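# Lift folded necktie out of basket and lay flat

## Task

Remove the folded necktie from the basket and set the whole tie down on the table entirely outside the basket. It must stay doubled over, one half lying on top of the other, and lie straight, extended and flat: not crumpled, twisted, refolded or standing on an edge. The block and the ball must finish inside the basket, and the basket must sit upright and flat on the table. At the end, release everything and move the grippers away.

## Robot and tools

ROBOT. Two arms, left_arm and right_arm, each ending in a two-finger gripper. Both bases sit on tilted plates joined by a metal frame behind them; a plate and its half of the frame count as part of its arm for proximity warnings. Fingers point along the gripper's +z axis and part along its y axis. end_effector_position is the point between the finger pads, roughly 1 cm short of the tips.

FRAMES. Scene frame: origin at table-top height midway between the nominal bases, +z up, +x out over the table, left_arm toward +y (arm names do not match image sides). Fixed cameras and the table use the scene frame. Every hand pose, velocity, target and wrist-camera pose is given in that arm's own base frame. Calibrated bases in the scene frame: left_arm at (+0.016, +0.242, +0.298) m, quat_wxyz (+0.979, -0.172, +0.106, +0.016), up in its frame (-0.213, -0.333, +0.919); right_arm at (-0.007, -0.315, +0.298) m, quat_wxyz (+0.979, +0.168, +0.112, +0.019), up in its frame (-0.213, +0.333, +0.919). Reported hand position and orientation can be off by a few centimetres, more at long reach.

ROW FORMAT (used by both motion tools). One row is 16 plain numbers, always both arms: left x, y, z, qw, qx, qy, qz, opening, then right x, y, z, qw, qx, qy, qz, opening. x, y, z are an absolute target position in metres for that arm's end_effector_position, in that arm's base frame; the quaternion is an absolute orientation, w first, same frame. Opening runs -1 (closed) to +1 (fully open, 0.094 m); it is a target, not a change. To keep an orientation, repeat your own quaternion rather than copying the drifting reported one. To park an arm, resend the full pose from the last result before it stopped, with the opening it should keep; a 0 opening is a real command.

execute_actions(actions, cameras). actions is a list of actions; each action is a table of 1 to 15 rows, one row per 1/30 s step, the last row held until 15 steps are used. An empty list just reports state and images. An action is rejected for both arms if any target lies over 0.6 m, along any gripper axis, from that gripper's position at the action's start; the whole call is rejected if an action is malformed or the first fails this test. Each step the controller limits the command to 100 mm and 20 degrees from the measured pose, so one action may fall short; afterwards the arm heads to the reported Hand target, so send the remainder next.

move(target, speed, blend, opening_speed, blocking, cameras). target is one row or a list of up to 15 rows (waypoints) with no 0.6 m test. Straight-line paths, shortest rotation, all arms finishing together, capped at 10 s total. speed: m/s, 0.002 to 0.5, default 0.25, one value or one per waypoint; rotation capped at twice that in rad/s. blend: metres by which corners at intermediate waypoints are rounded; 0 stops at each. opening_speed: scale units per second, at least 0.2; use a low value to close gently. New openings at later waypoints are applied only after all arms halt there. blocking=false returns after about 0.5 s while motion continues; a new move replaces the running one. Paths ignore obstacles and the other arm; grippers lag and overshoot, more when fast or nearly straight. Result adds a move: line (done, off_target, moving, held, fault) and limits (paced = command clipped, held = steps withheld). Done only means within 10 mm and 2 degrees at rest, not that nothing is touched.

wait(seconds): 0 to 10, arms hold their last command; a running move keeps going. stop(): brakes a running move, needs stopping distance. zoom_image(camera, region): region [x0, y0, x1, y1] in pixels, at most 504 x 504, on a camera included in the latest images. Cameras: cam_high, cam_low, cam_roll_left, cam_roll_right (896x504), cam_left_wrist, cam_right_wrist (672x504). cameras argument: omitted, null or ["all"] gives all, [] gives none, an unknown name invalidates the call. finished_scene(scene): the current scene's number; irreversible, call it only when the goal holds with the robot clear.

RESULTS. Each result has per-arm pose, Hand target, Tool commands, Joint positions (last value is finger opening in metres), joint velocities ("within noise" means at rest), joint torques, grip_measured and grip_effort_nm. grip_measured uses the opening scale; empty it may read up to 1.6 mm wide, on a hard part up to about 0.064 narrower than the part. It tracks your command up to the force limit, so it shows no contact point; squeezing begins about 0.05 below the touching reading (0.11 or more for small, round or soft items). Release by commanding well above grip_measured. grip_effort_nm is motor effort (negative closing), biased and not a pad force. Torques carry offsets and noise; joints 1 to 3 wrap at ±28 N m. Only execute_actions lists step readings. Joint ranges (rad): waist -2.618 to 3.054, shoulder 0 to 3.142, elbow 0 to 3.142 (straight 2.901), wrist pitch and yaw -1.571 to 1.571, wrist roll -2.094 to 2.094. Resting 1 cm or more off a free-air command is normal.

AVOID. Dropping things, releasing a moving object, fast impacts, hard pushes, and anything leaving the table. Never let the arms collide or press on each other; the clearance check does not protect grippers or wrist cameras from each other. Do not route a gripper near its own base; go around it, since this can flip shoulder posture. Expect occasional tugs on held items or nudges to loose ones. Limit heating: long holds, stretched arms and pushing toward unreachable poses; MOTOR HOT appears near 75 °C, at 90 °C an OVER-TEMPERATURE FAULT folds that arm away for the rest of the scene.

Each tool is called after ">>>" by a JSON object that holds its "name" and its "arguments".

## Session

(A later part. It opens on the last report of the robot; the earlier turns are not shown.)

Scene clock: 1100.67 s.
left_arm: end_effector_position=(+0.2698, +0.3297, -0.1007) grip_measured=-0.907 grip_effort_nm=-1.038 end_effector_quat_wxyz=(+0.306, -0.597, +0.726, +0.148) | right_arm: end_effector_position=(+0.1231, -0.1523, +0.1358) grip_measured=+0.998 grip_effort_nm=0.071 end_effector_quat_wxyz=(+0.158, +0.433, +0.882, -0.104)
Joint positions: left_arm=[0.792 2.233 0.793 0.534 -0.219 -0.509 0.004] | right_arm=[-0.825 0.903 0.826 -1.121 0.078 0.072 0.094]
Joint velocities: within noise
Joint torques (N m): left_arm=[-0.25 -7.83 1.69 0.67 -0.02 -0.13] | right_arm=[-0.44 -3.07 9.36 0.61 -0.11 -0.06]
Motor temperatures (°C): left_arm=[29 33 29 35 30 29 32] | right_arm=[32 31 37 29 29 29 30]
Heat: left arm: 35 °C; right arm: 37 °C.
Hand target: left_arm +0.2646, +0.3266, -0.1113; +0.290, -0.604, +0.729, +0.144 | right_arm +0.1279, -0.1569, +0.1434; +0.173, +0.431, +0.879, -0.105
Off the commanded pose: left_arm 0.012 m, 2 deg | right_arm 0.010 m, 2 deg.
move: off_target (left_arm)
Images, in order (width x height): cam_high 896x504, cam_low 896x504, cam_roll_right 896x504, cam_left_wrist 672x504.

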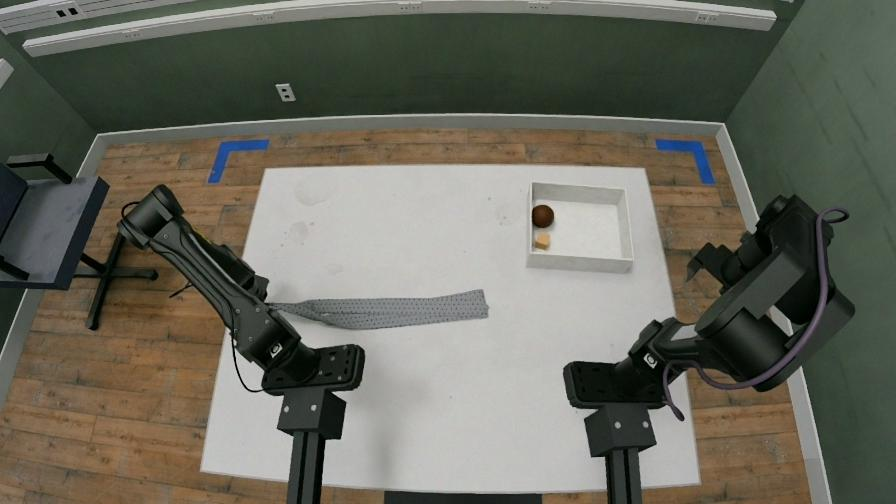

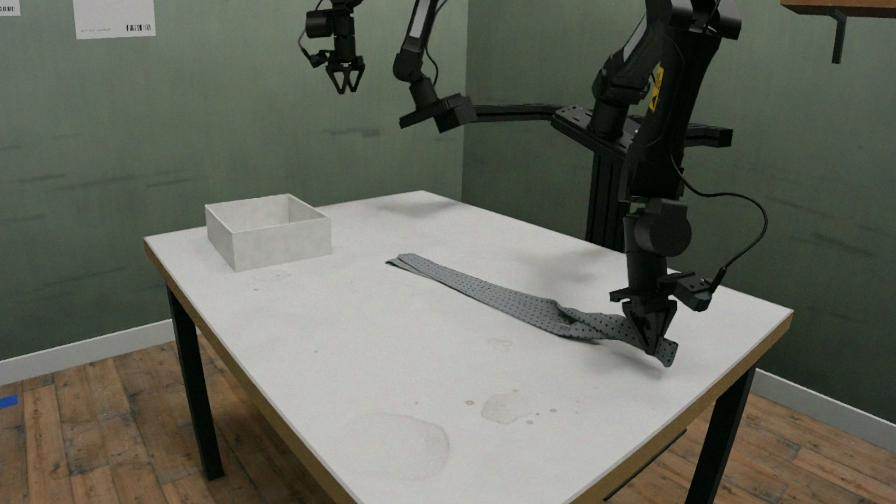

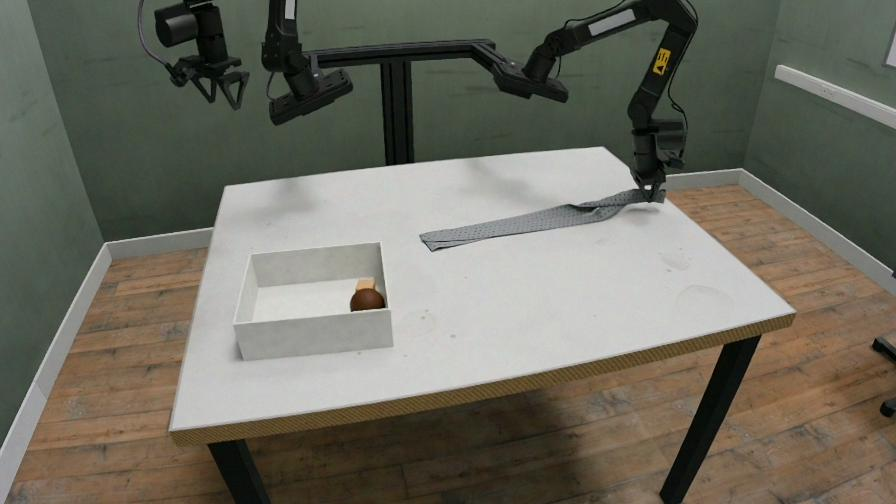

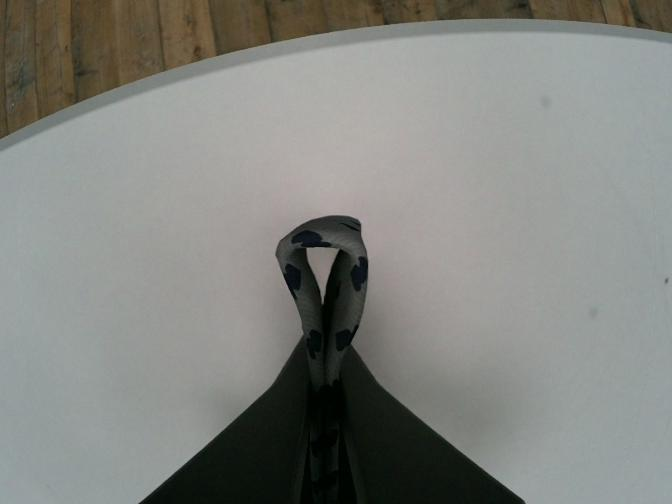

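>>> {"name": "move", "arguments": {"target": [[0.2648,0.3268,-0.1117,0.2893,-0.6034,0.7286,0.1435,-1,0.3365,0.1092,0.0406,0.0811,-0.1513,0.9674,-0.1848,1],[0.2648,0.3268,-0.1117,0.2893,-0.6034,0.7286,0.1435,-1,0.3115,0.2944,-0.2084,0.1445,-0.7069,0.6919,-0.0155,1]], "speed": 0.25, "blend": 0.05}}

Scene clock: 1146.03 s.
left_arm: end_effector_position=(+0.2697, +0.3295, -0.1009) grip_measured=-0.907 grip_effort_nm=-1.043 end_effector_quat_wxyz=(+0.306, -0.597, +0.726, +0.148) | right_arm: end_effector_position=(+0.3174, +0.2855, -0.2001) grip_measured=+0.998 grip_effort_nm=0.061 end_effector_quat_wxyz=(-0.144, +0.697, -0.702, +0.025)
Joint positions: left_arm=[0.792 2.233 0.793 0.533 -0.219 -0.509 0.004] | right_arm=[0.747 2.565 1.224 0.061 0.04 -0.824 0.094]
Joint velocities: within noise
Joint torques (N m): left_arm=[-0.25 -7.79 1.7 0.66 -0.05 -0.07] | right_arm=[5.7 -7.98 6.28 1.25 -0.45 -0.06]
Motor temperatures (°C): left_arm=[29 35 29 33 30 29 33] | right_arm=[32 31 37 30 29 29 30]
Heat: left arm: 35 °C; right arm: 37 °C.
Hand target: left_arm +0.2646, +0.3265, -0.1113; +0.290, -0.604, +0.729, +0.144 | right_arm +0.3111, +0.2940, -0.2080; -0.144, +0.707, -0.692, +0.016
Off the commanded pose: left_arm 0.012 m, 2 deg | right_arm 0.014 m, 2 deg.
move: off_target (left_arm, right_arm)

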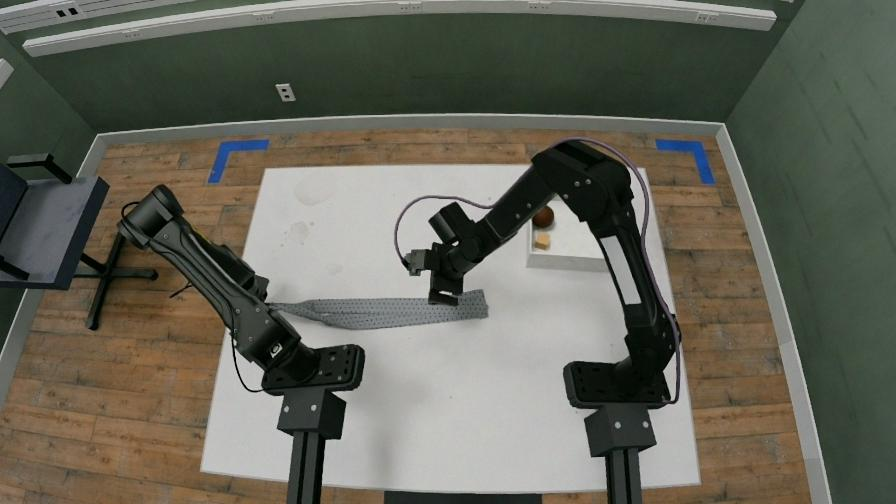

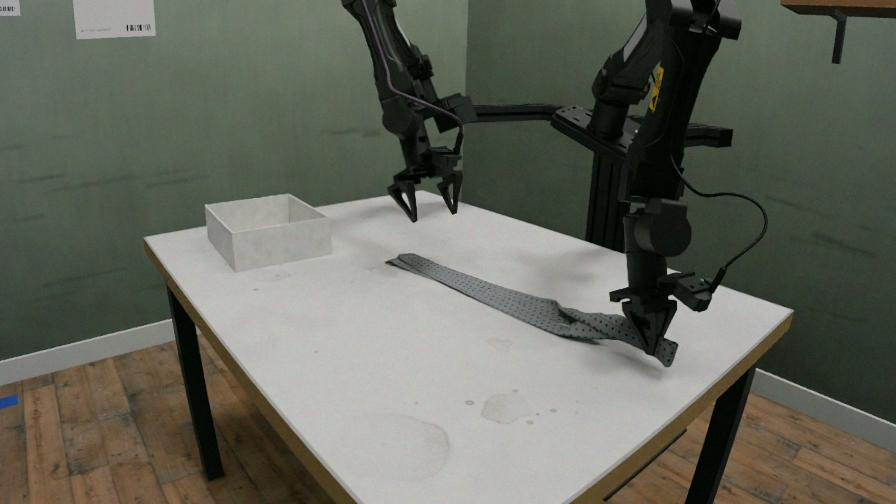

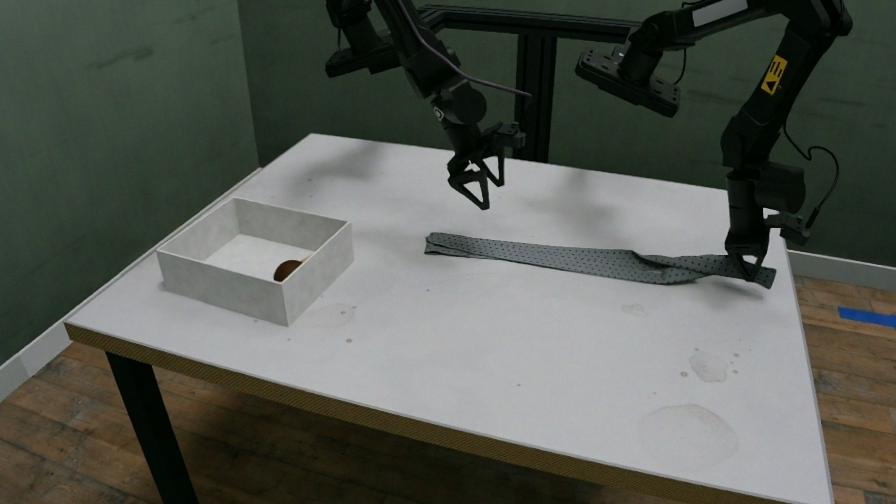

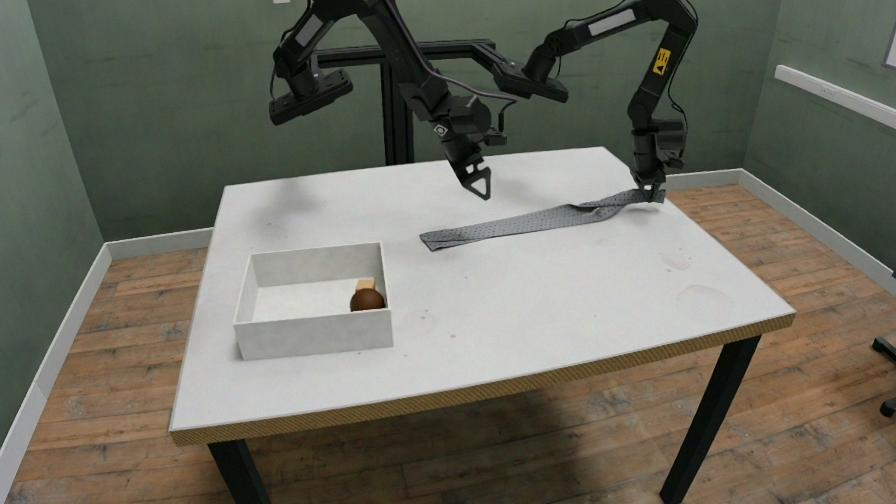

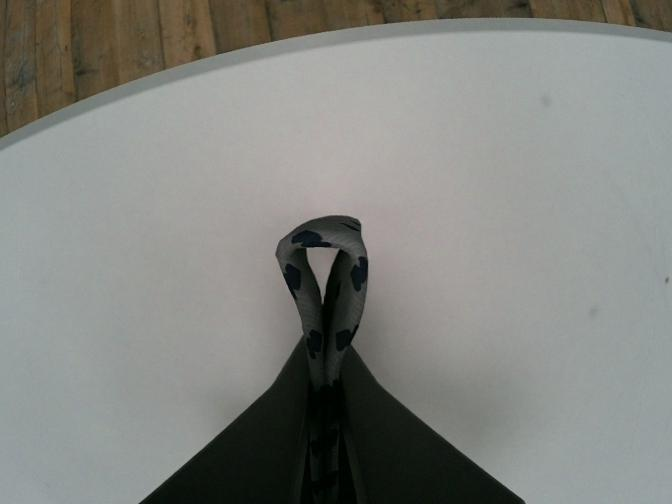

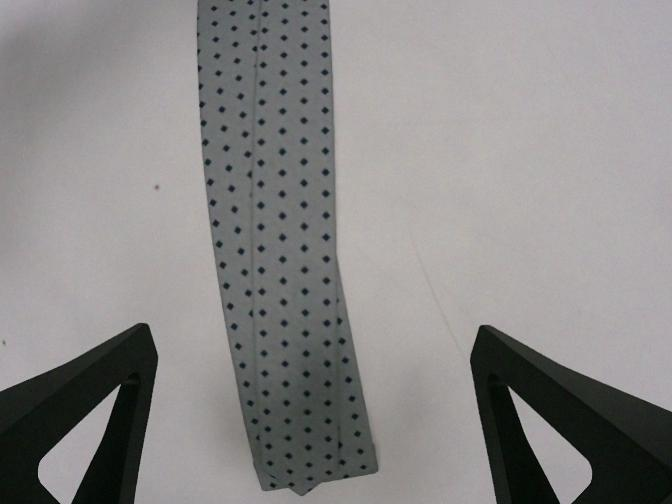

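>>> {"name": "move", "arguments": {"target": [0.2648,0.3268,-0.1117,0.2893,-0.6034,0.7286,0.1435,-1,0.3174,0.2805,-0.2982,0.1445,-0.7069,0.6919,-0.0155,1], "speed": 0.15, "cameras": ["cam_low","cam_right_wrist","cam_high"]}}

Scene clock: 1161.47 s.
left_arm: end_effector_position=(+0.2697, +0.3295, -0.1009) grip_measured=-0.907 grip_effort_nm=-1.053 end_effector_quat_wxyz=(+0.306, -0.598, +0.726, +0.148) | right_arm: end_effector_position=(+0.3188, +0.2819, -0.2895) grip_measured=+0.998 grip_effort_nm=0.056 end_effector_quat_wxyz=(-0.145, +0.706, -0.693, +0.024)
Joint positions: left_arm=[0.792 2.233 0.793 0.533 -0.219 -0.51 0.004] | right_arm=[0.734 2.876 1.383 0.217 0.03 -0.86 0.094]
Joint velocities: within noise
Joint torques (N m): left_arm=[-0.28 -7.79 1.68 0.66 -0.03 -0.05] | right_arm=[4.04 -8.54 5.04 1.25 -0.46 -0.07]
Motor temperatures (°C): left_arm=[29 35 29 33 30 29 33] | right_arm=[32 33 37 30 29 29 30]
Heat: left arm: 35 °C; right arm: 37 °C.
Hand target: left_arm +0.2646, +0.3265, -0.1113; +0.290, -0.604, +0.729, +0.144 | right_arm +0.3171, +0.2804, -0.2979; -0.144, +0.707, -0.692, +0.016
Off the commanded pose: left_arm 0.012 m, 2 deg | right_arm 0.009 m, 1 deg.
move: off_target (left_arm)
Images, in order (width x height): cam_high 896x504, cam_low 896x504, cam_right_wrist 672x504.

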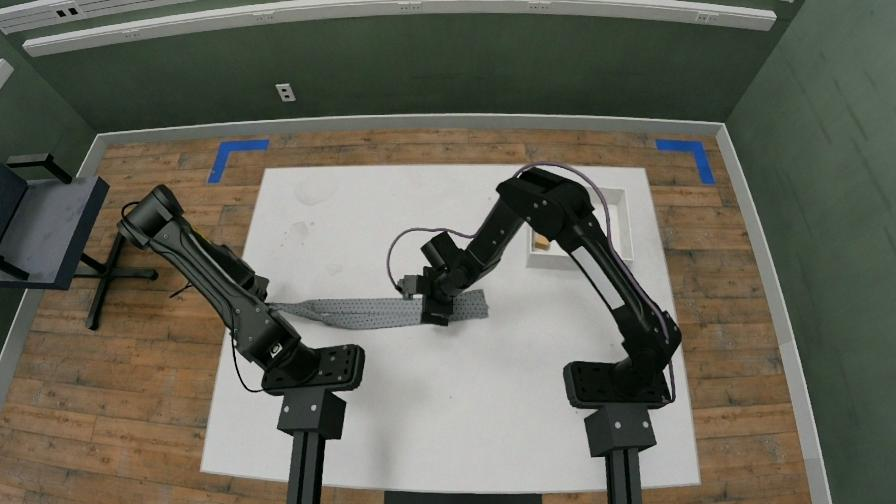

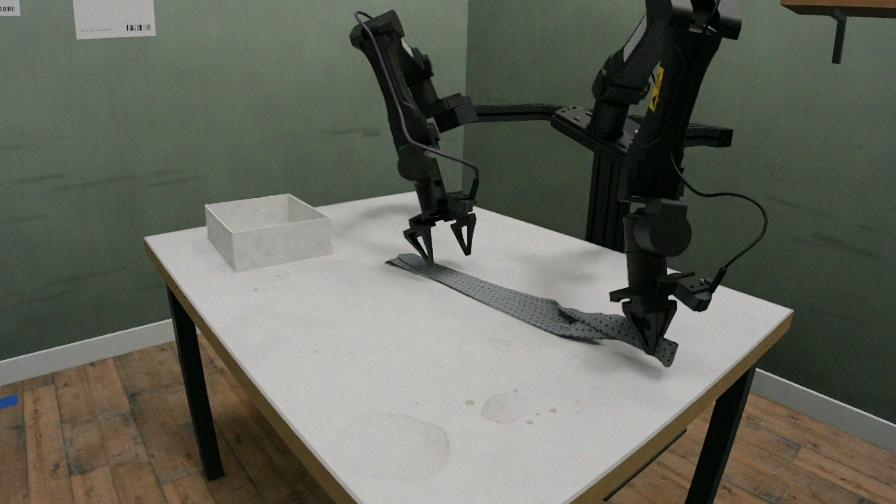

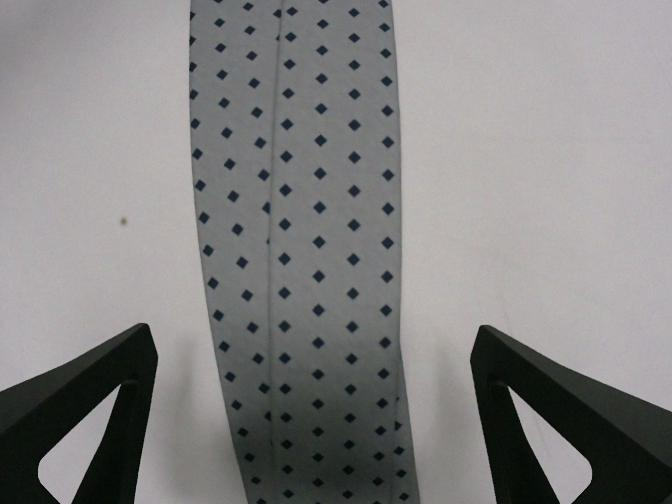

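>>> {"name": "move", "arguments": {"target": [0.2648,0.3268,-0.1117,0.2893,-0.6034,0.7286,0.1435,-1,0.3289,0.2625,-0.3478,0.1445,-0.7069,0.6919,-0.0155,1], "speed": 0.08, "cameras": ["cam_low","cam_right_wrist"]}}

>>> {"name": "move", "arguments": {"target": [0.2648,0.3268,-0.1117,0.2893,-0.6034,0.7286,0.1435,-1,0.3289,0.2625,-0.3478,0.1445,-0.7069,0.6919,-0.0155,-1], "opening_speed": 0.8, "cameras": ["cam_low","cam_right_wrist"]}}

Scene clock: 1168.53 s.
left_arm: end_effector_position=(+0.2697, +0.3295, -0.1009) grip_measured=-0.907 grip_effort_nm=-1.048 end_effector_quat_wxyz=(+0.306, -0.598, +0.726, +0.148) | right_arm: end_effector_position=(+0.3341, +0.2823, -0.3264) grip_measured=+0.998 grip_effort_nm=0.061 end_effector_quat_wxyz=(-0.164, +0.708, -0.687, +0.006)
Joint positions: left_arm=[0.792 2.233 0.793 0.533 -0.219 -0.51 0.004] | right_arm=[0.689 3.024 1.515 0.267 -0.025 -0.909 0.094]
Joint velocities: within noise
Joint torques (N m): left_arm=[-0.23 -7.84 1.68 0.67 -0.05 -0.06] | right_arm=[3.41 -6.8 4.6 1.21 -0.05 -0.11]
Motor temperatures (°C): left_arm=[29 35 29 33 30 29 33] | right_arm=[32 32 37 30 29 29 30]
Heat: left arm: 35 °C; right arm: 37 °C.
Hand target: left_arm +0.2646, +0.3265, -0.1113; +0.290, -0.604, +0.729, +0.144 | right_arm +0.3275, +0.2622, -0.3460; -0.144, +0.707, -0.692, +0.015
Off the commanded pose: left_arm 0.012 m, 2 deg | right_arm 0.030 m, 3 deg.
move: off_target (left_arm, right_arm)
Images, in order (width x height): cam_low 896x504, cam_right_wrist 672x504.

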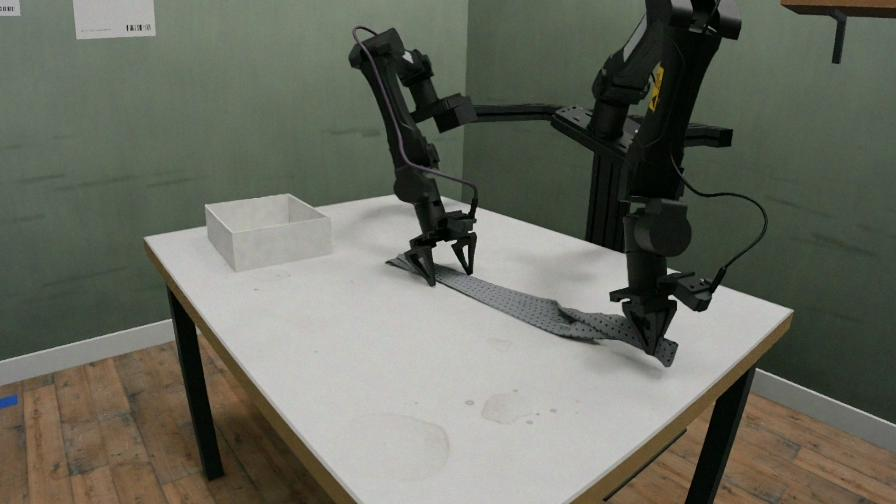

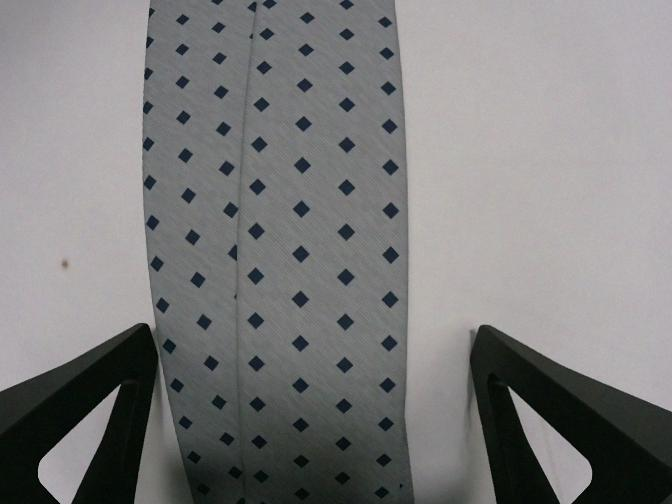

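Scene clock: 1171.23 s.
left_arm: end_effector_position=(+0.2696, +0.3291, -0.1013) grip_measured=-0.907 grip_effort_nm=-1.053 end_effector_quat_wxyz=(+0.305, -0.598, +0.727, +0.147) | right_arm: end_effector_position=(+0.3323, +0.2874, -0.3268) grip_measured=-0.905 grip_effort_nm=-1.053 end_effector_quat_wxyz=(-0.172, +0.712, -0.681, -0.007)
Joint positions: left_arm=[0.792 2.233 0.793 0.531 -0.217 -0.51 0.004] | right_arm=[0.689 3.029 1.515 0.284 -0.053 -0.917 0.004]
Joint velocities: within noise
Joint torques (N m): left_arm=[-0.27 -7.77 1.68 0.66 -0.05 -0.07] | right_arm=[3.4 -7.2 4.52 1.08 0.23 -0.03]
Motor temperatures (°C): left_arm=[29 35 29 33 30 29 33] | right_arm=[32 32 36 30 29 29 30]
Heat: left arm: 35 °C; right arm: 36 °C.
Hand target: left_arm +0.2646, +0.3265, -0.1114; +0.290, -0.604, +0.729, +0.143 | right_arm +0.3273, +0.2623, -0.3459; -0.144, +0.707, -0.692, +0.015
Off the commanded pose: left_arm 0.012 m, 2 deg | right_arm 0.033 m, 4 deg.
move: off_target (left_arm, right_arm)
Images, in order (width x height): cam_low 896x504, cam_right_wrist 672x504.

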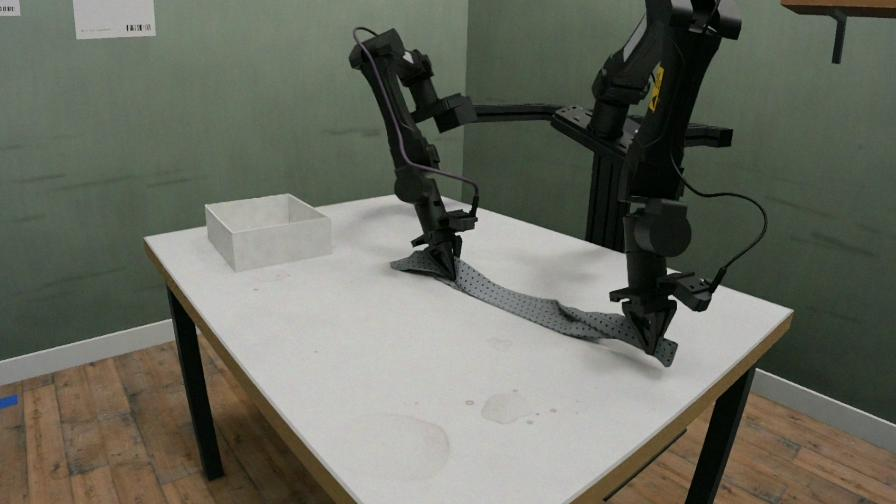

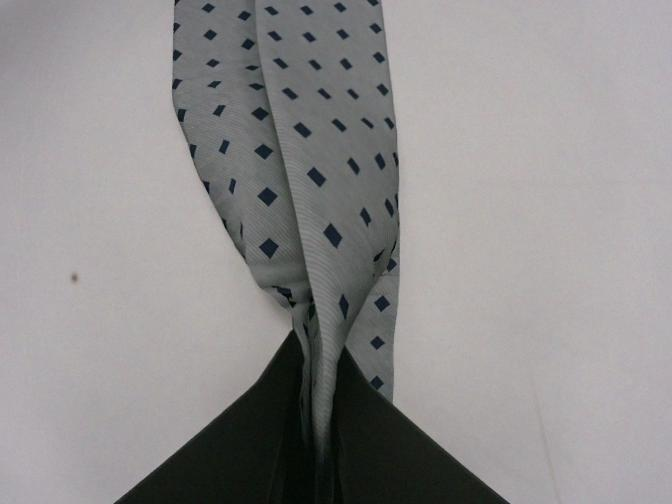

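>>> {"name": "move", "arguments": {"target": [0.2637,0.1699,-0.0601,0.2893,-0.6034,0.7286,0.1435,-1,0.2742,0.2467,-0.0673,0.1445,-0.7069,0.6919,-0.0155,-1], "speed": 0.12}}

Scene clock: 1187.20 s.
left_arm: end_effector_position=(+0.2682, +0.1700, -0.0634) grip_measured=-0.907 grip_effort_nm=-1.043 end_effector_quat_wxyz=(+0.290, -0.603, +0.731, +0.133) | right_arm: end_effector_position=(+0.2872, +0.2500, -0.0669) grip_measured=-0.907 grip_effort_nm=-1.053 end_effector_quat_wxyz=(-0.160, +0.702, -0.694, +0.017)
Joint positions: left_arm=[0.314 1.868 0.478 0.303 -0.451 -0.952 0.004] | right_arm=[0.718 2.017 0.935 -0.166 0.009 -0.867 0.004]
Joint velocities: within noise
Joint torques (N m): left_arm=[-2.1 -8.85 0.92 0.54 -0.36 -0.05] | right_arm=[4.88 -9.1 4.48 0.92 -0.21 0.09]
Motor temperatures (°C): left_arm=[29 35 29 32 30 29 33] | right_arm=[32 33 36 30 29 29 30]
Heat: left arm: 35 °C; right arm: 36 °C.
Hand target: left_arm +0.2639, +0.1700, -0.0602; +0.290, -0.604, +0.729, +0.143 | right_arm +0.2746, +0.2466, -0.0675; -0.145, +0.707, -0.692, +0.016
Off the commanded pose: left_arm 0.006 m, 1 deg | right_arm 0.013 m, 2 deg.
move: off_target (right_arm)

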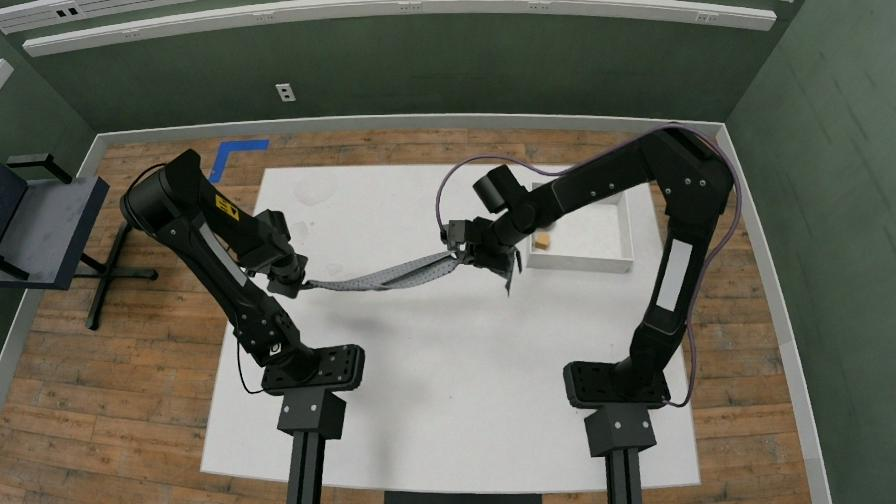

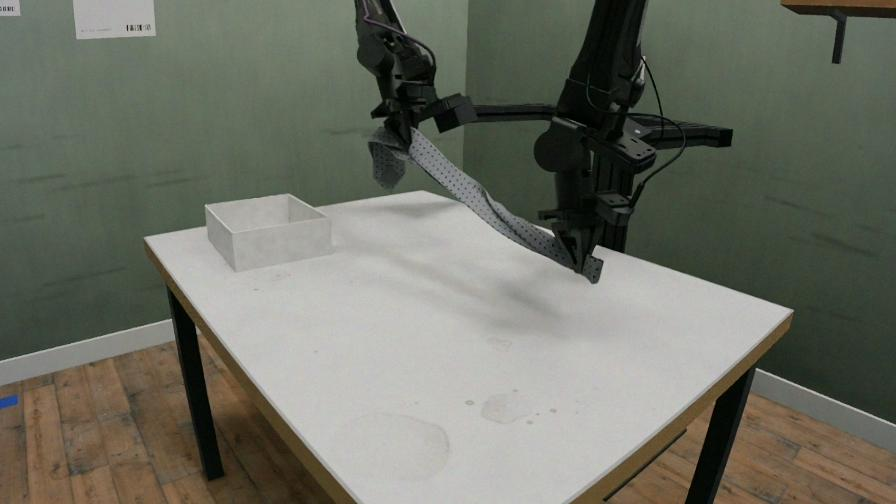

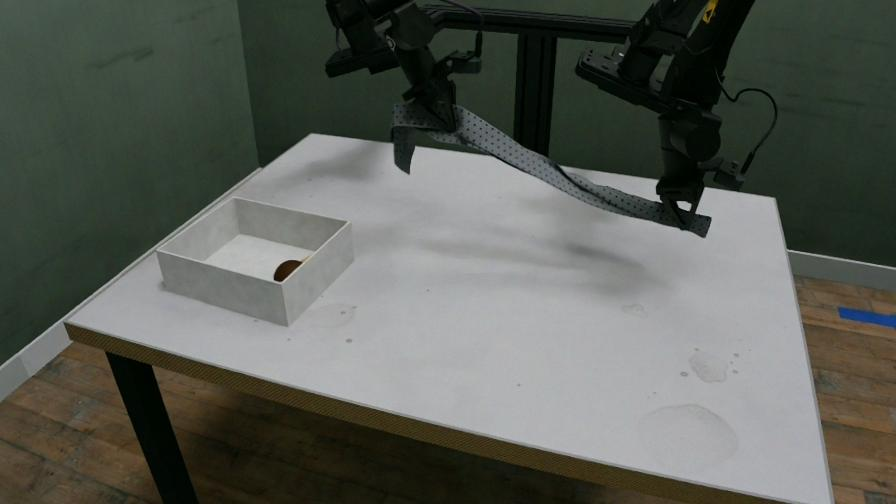

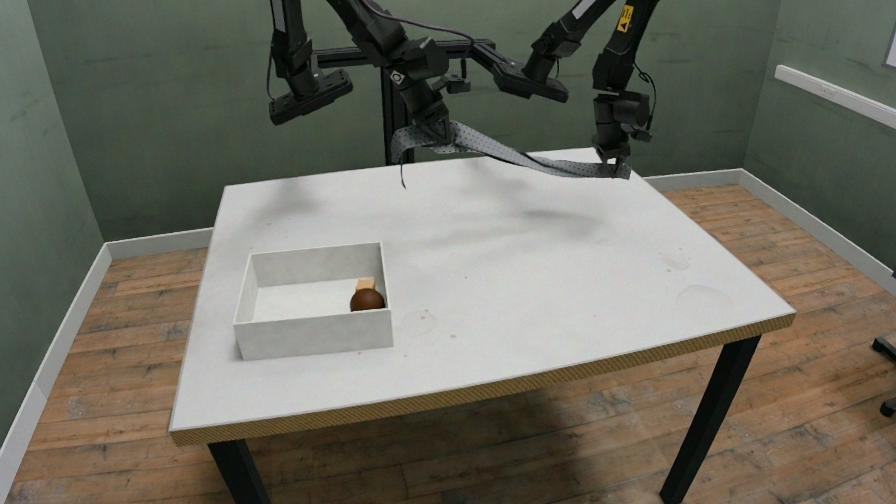

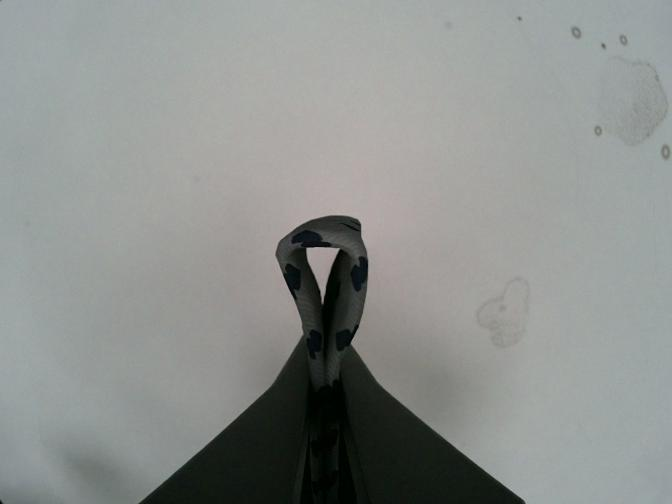

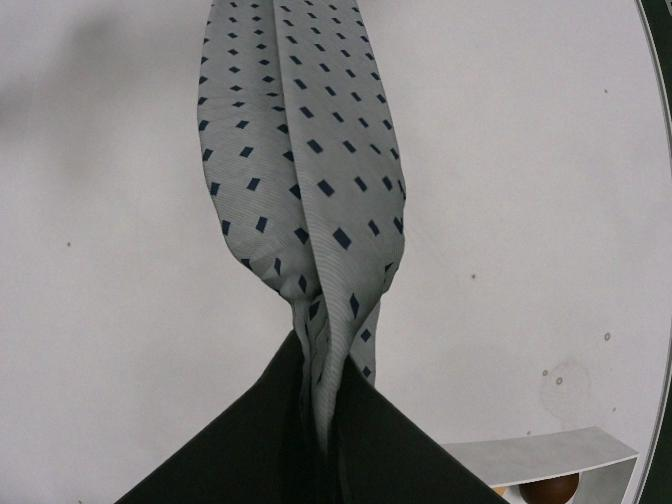

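>>> {"name": "zoom_image", "arguments": {"camera": "cam_low", "region": [350, 110, 620, 300]}}

>>> {"name": "zoom_image", "arguments": {"camera": "cam_roll_left", "region": [370, 70, 730, 270]}}

>>> {"name": "zoom_image", "arguments": {"camera": "cam_roll_right", "region": [370, 90, 660, 220]}}

>>> {"name": "zoom_image", "arguments": {"camera": "cam_high", "region": [290, 210, 540, 310]}}

Scaled by 1.867.

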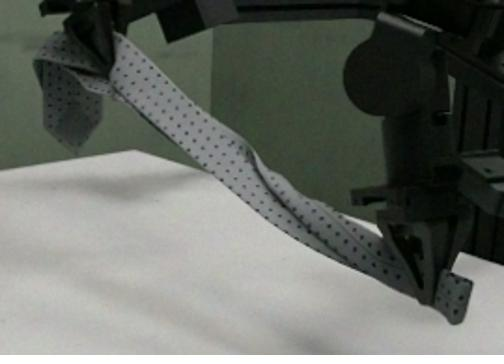

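Scaled by 1.400.

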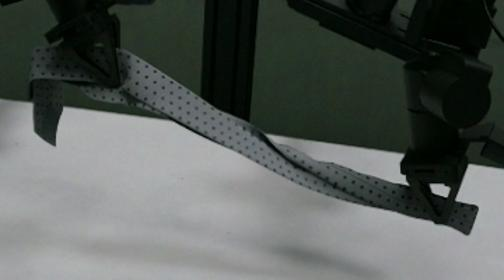

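Scaled by 1.738.

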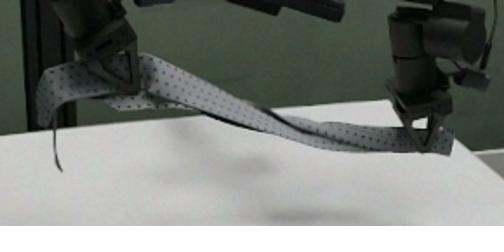

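Scaled by 2.016.

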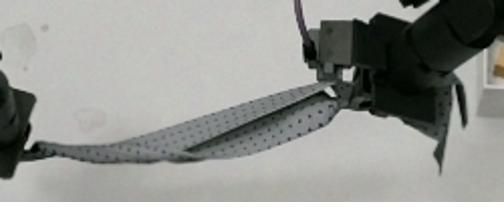

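>>> {"name": "move", "arguments": {"target": [0.2637,0.1699,-0.0601,0.2893,-0.6034,0.7286,0.1435,-1,0.274,0.2347,-0.0637,0.1445,-0.7069,0.6919,-0.0155,-1], "speed": 0.04}}

>>> {"name": "zoom_image", "arguments": {"camera": "cam_low", "region": [350, 110, 620, 300]}}

>>> {"name": "zoom_image", "arguments": {"camera": "cam_high", "region": [290, 210, 540, 310]}}

Scene clock: 1219.13 s.
left_arm: end_effector_position=(+0.2676, +0.1699, -0.0637) grip_measured=-0.907 grip_effort_nm=-1.043 end_effector_quat_wxyz=(+0.289, -0.603, +0.731, +0.134) | right_arm: end_effector_position=(+0.2802, +0.2437, -0.0659) grip_measured=-0.907 grip_effort_nm=-1.057 end_effector_quat_wxyz=(-0.156, +0.706, -0.691, +0.017)
Joint positions: left_arm=[0.314 1.868 0.478 0.3 -0.452 -0.953 0.004] | right_arm=[0.718 1.991 0.902 -0.167 0.009 -0.876 0.004]
Joint velocities: within noise
Joint torques (N m): left_arm=[-2.11 -8.84 0.94 0.52 -0.35 -0.07] | right_arm=[2.82 -9.51 4.33 0.91 -0.3 -0.05]
Motor temperatures (°C): left_arm=[29 35 28 32 30 29 33] | right_arm=[32 33 36 30 29 29 31]
Heat: left arm: 35 °C; right arm: 36 °C.
Hand target: left_arm +0.2638, +0.1700, -0.0602; +0.290, -0.604, +0.729, +0.143 | right_arm +0.2741, +0.2349, -0.0641; -0.145, +0.707, -0.692, +0.015
Off the commanded pose: left_arm 0.005 m, 1 deg | right_arm 0.011 m, 1 deg.
move: off_target (right_arm)

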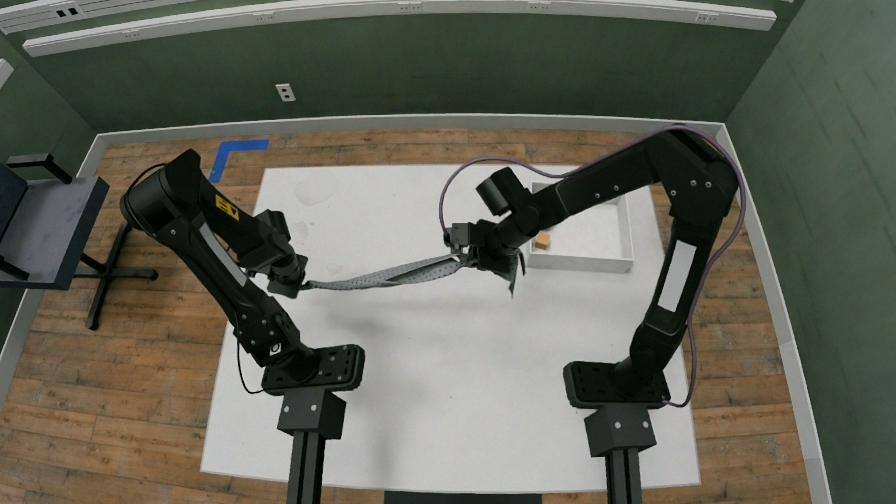

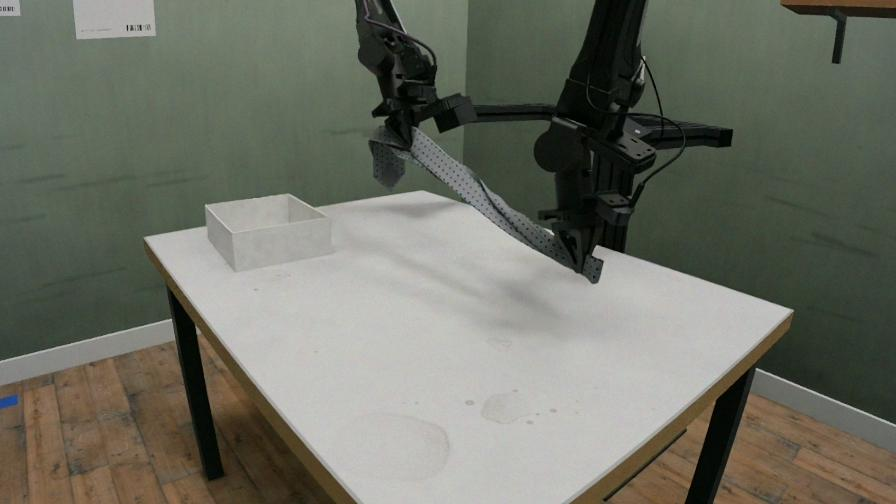

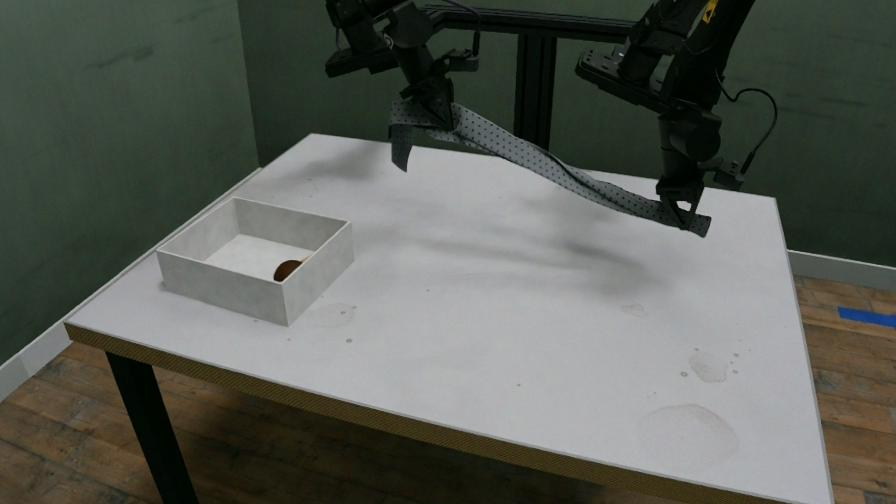

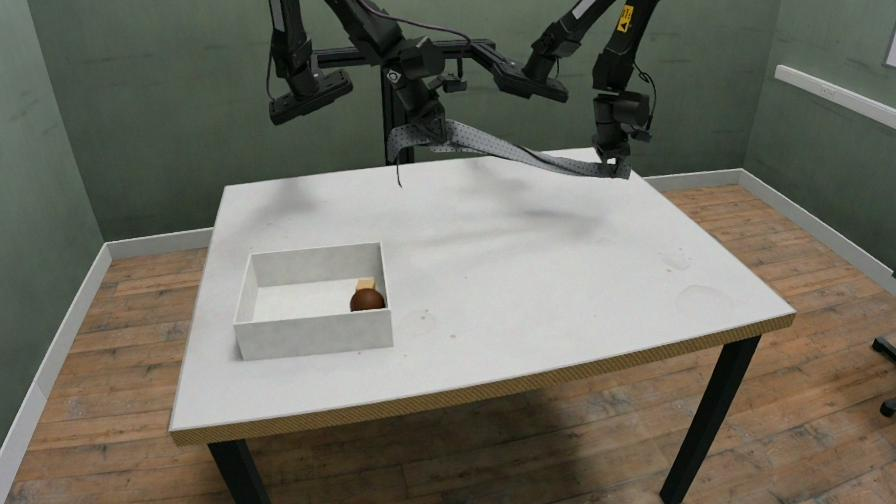

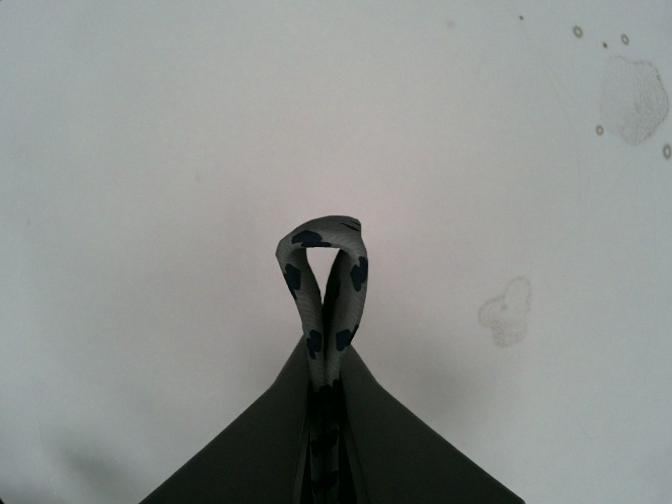

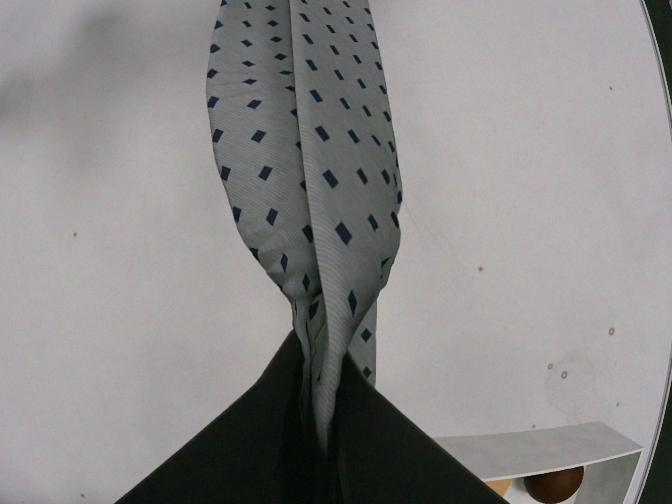

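Scaled by 1.867.

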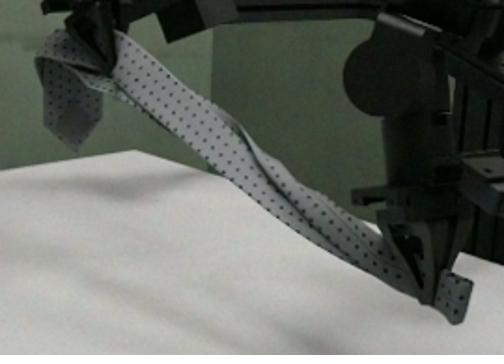

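Scaled by 2.016.

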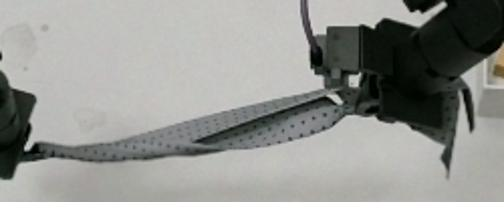

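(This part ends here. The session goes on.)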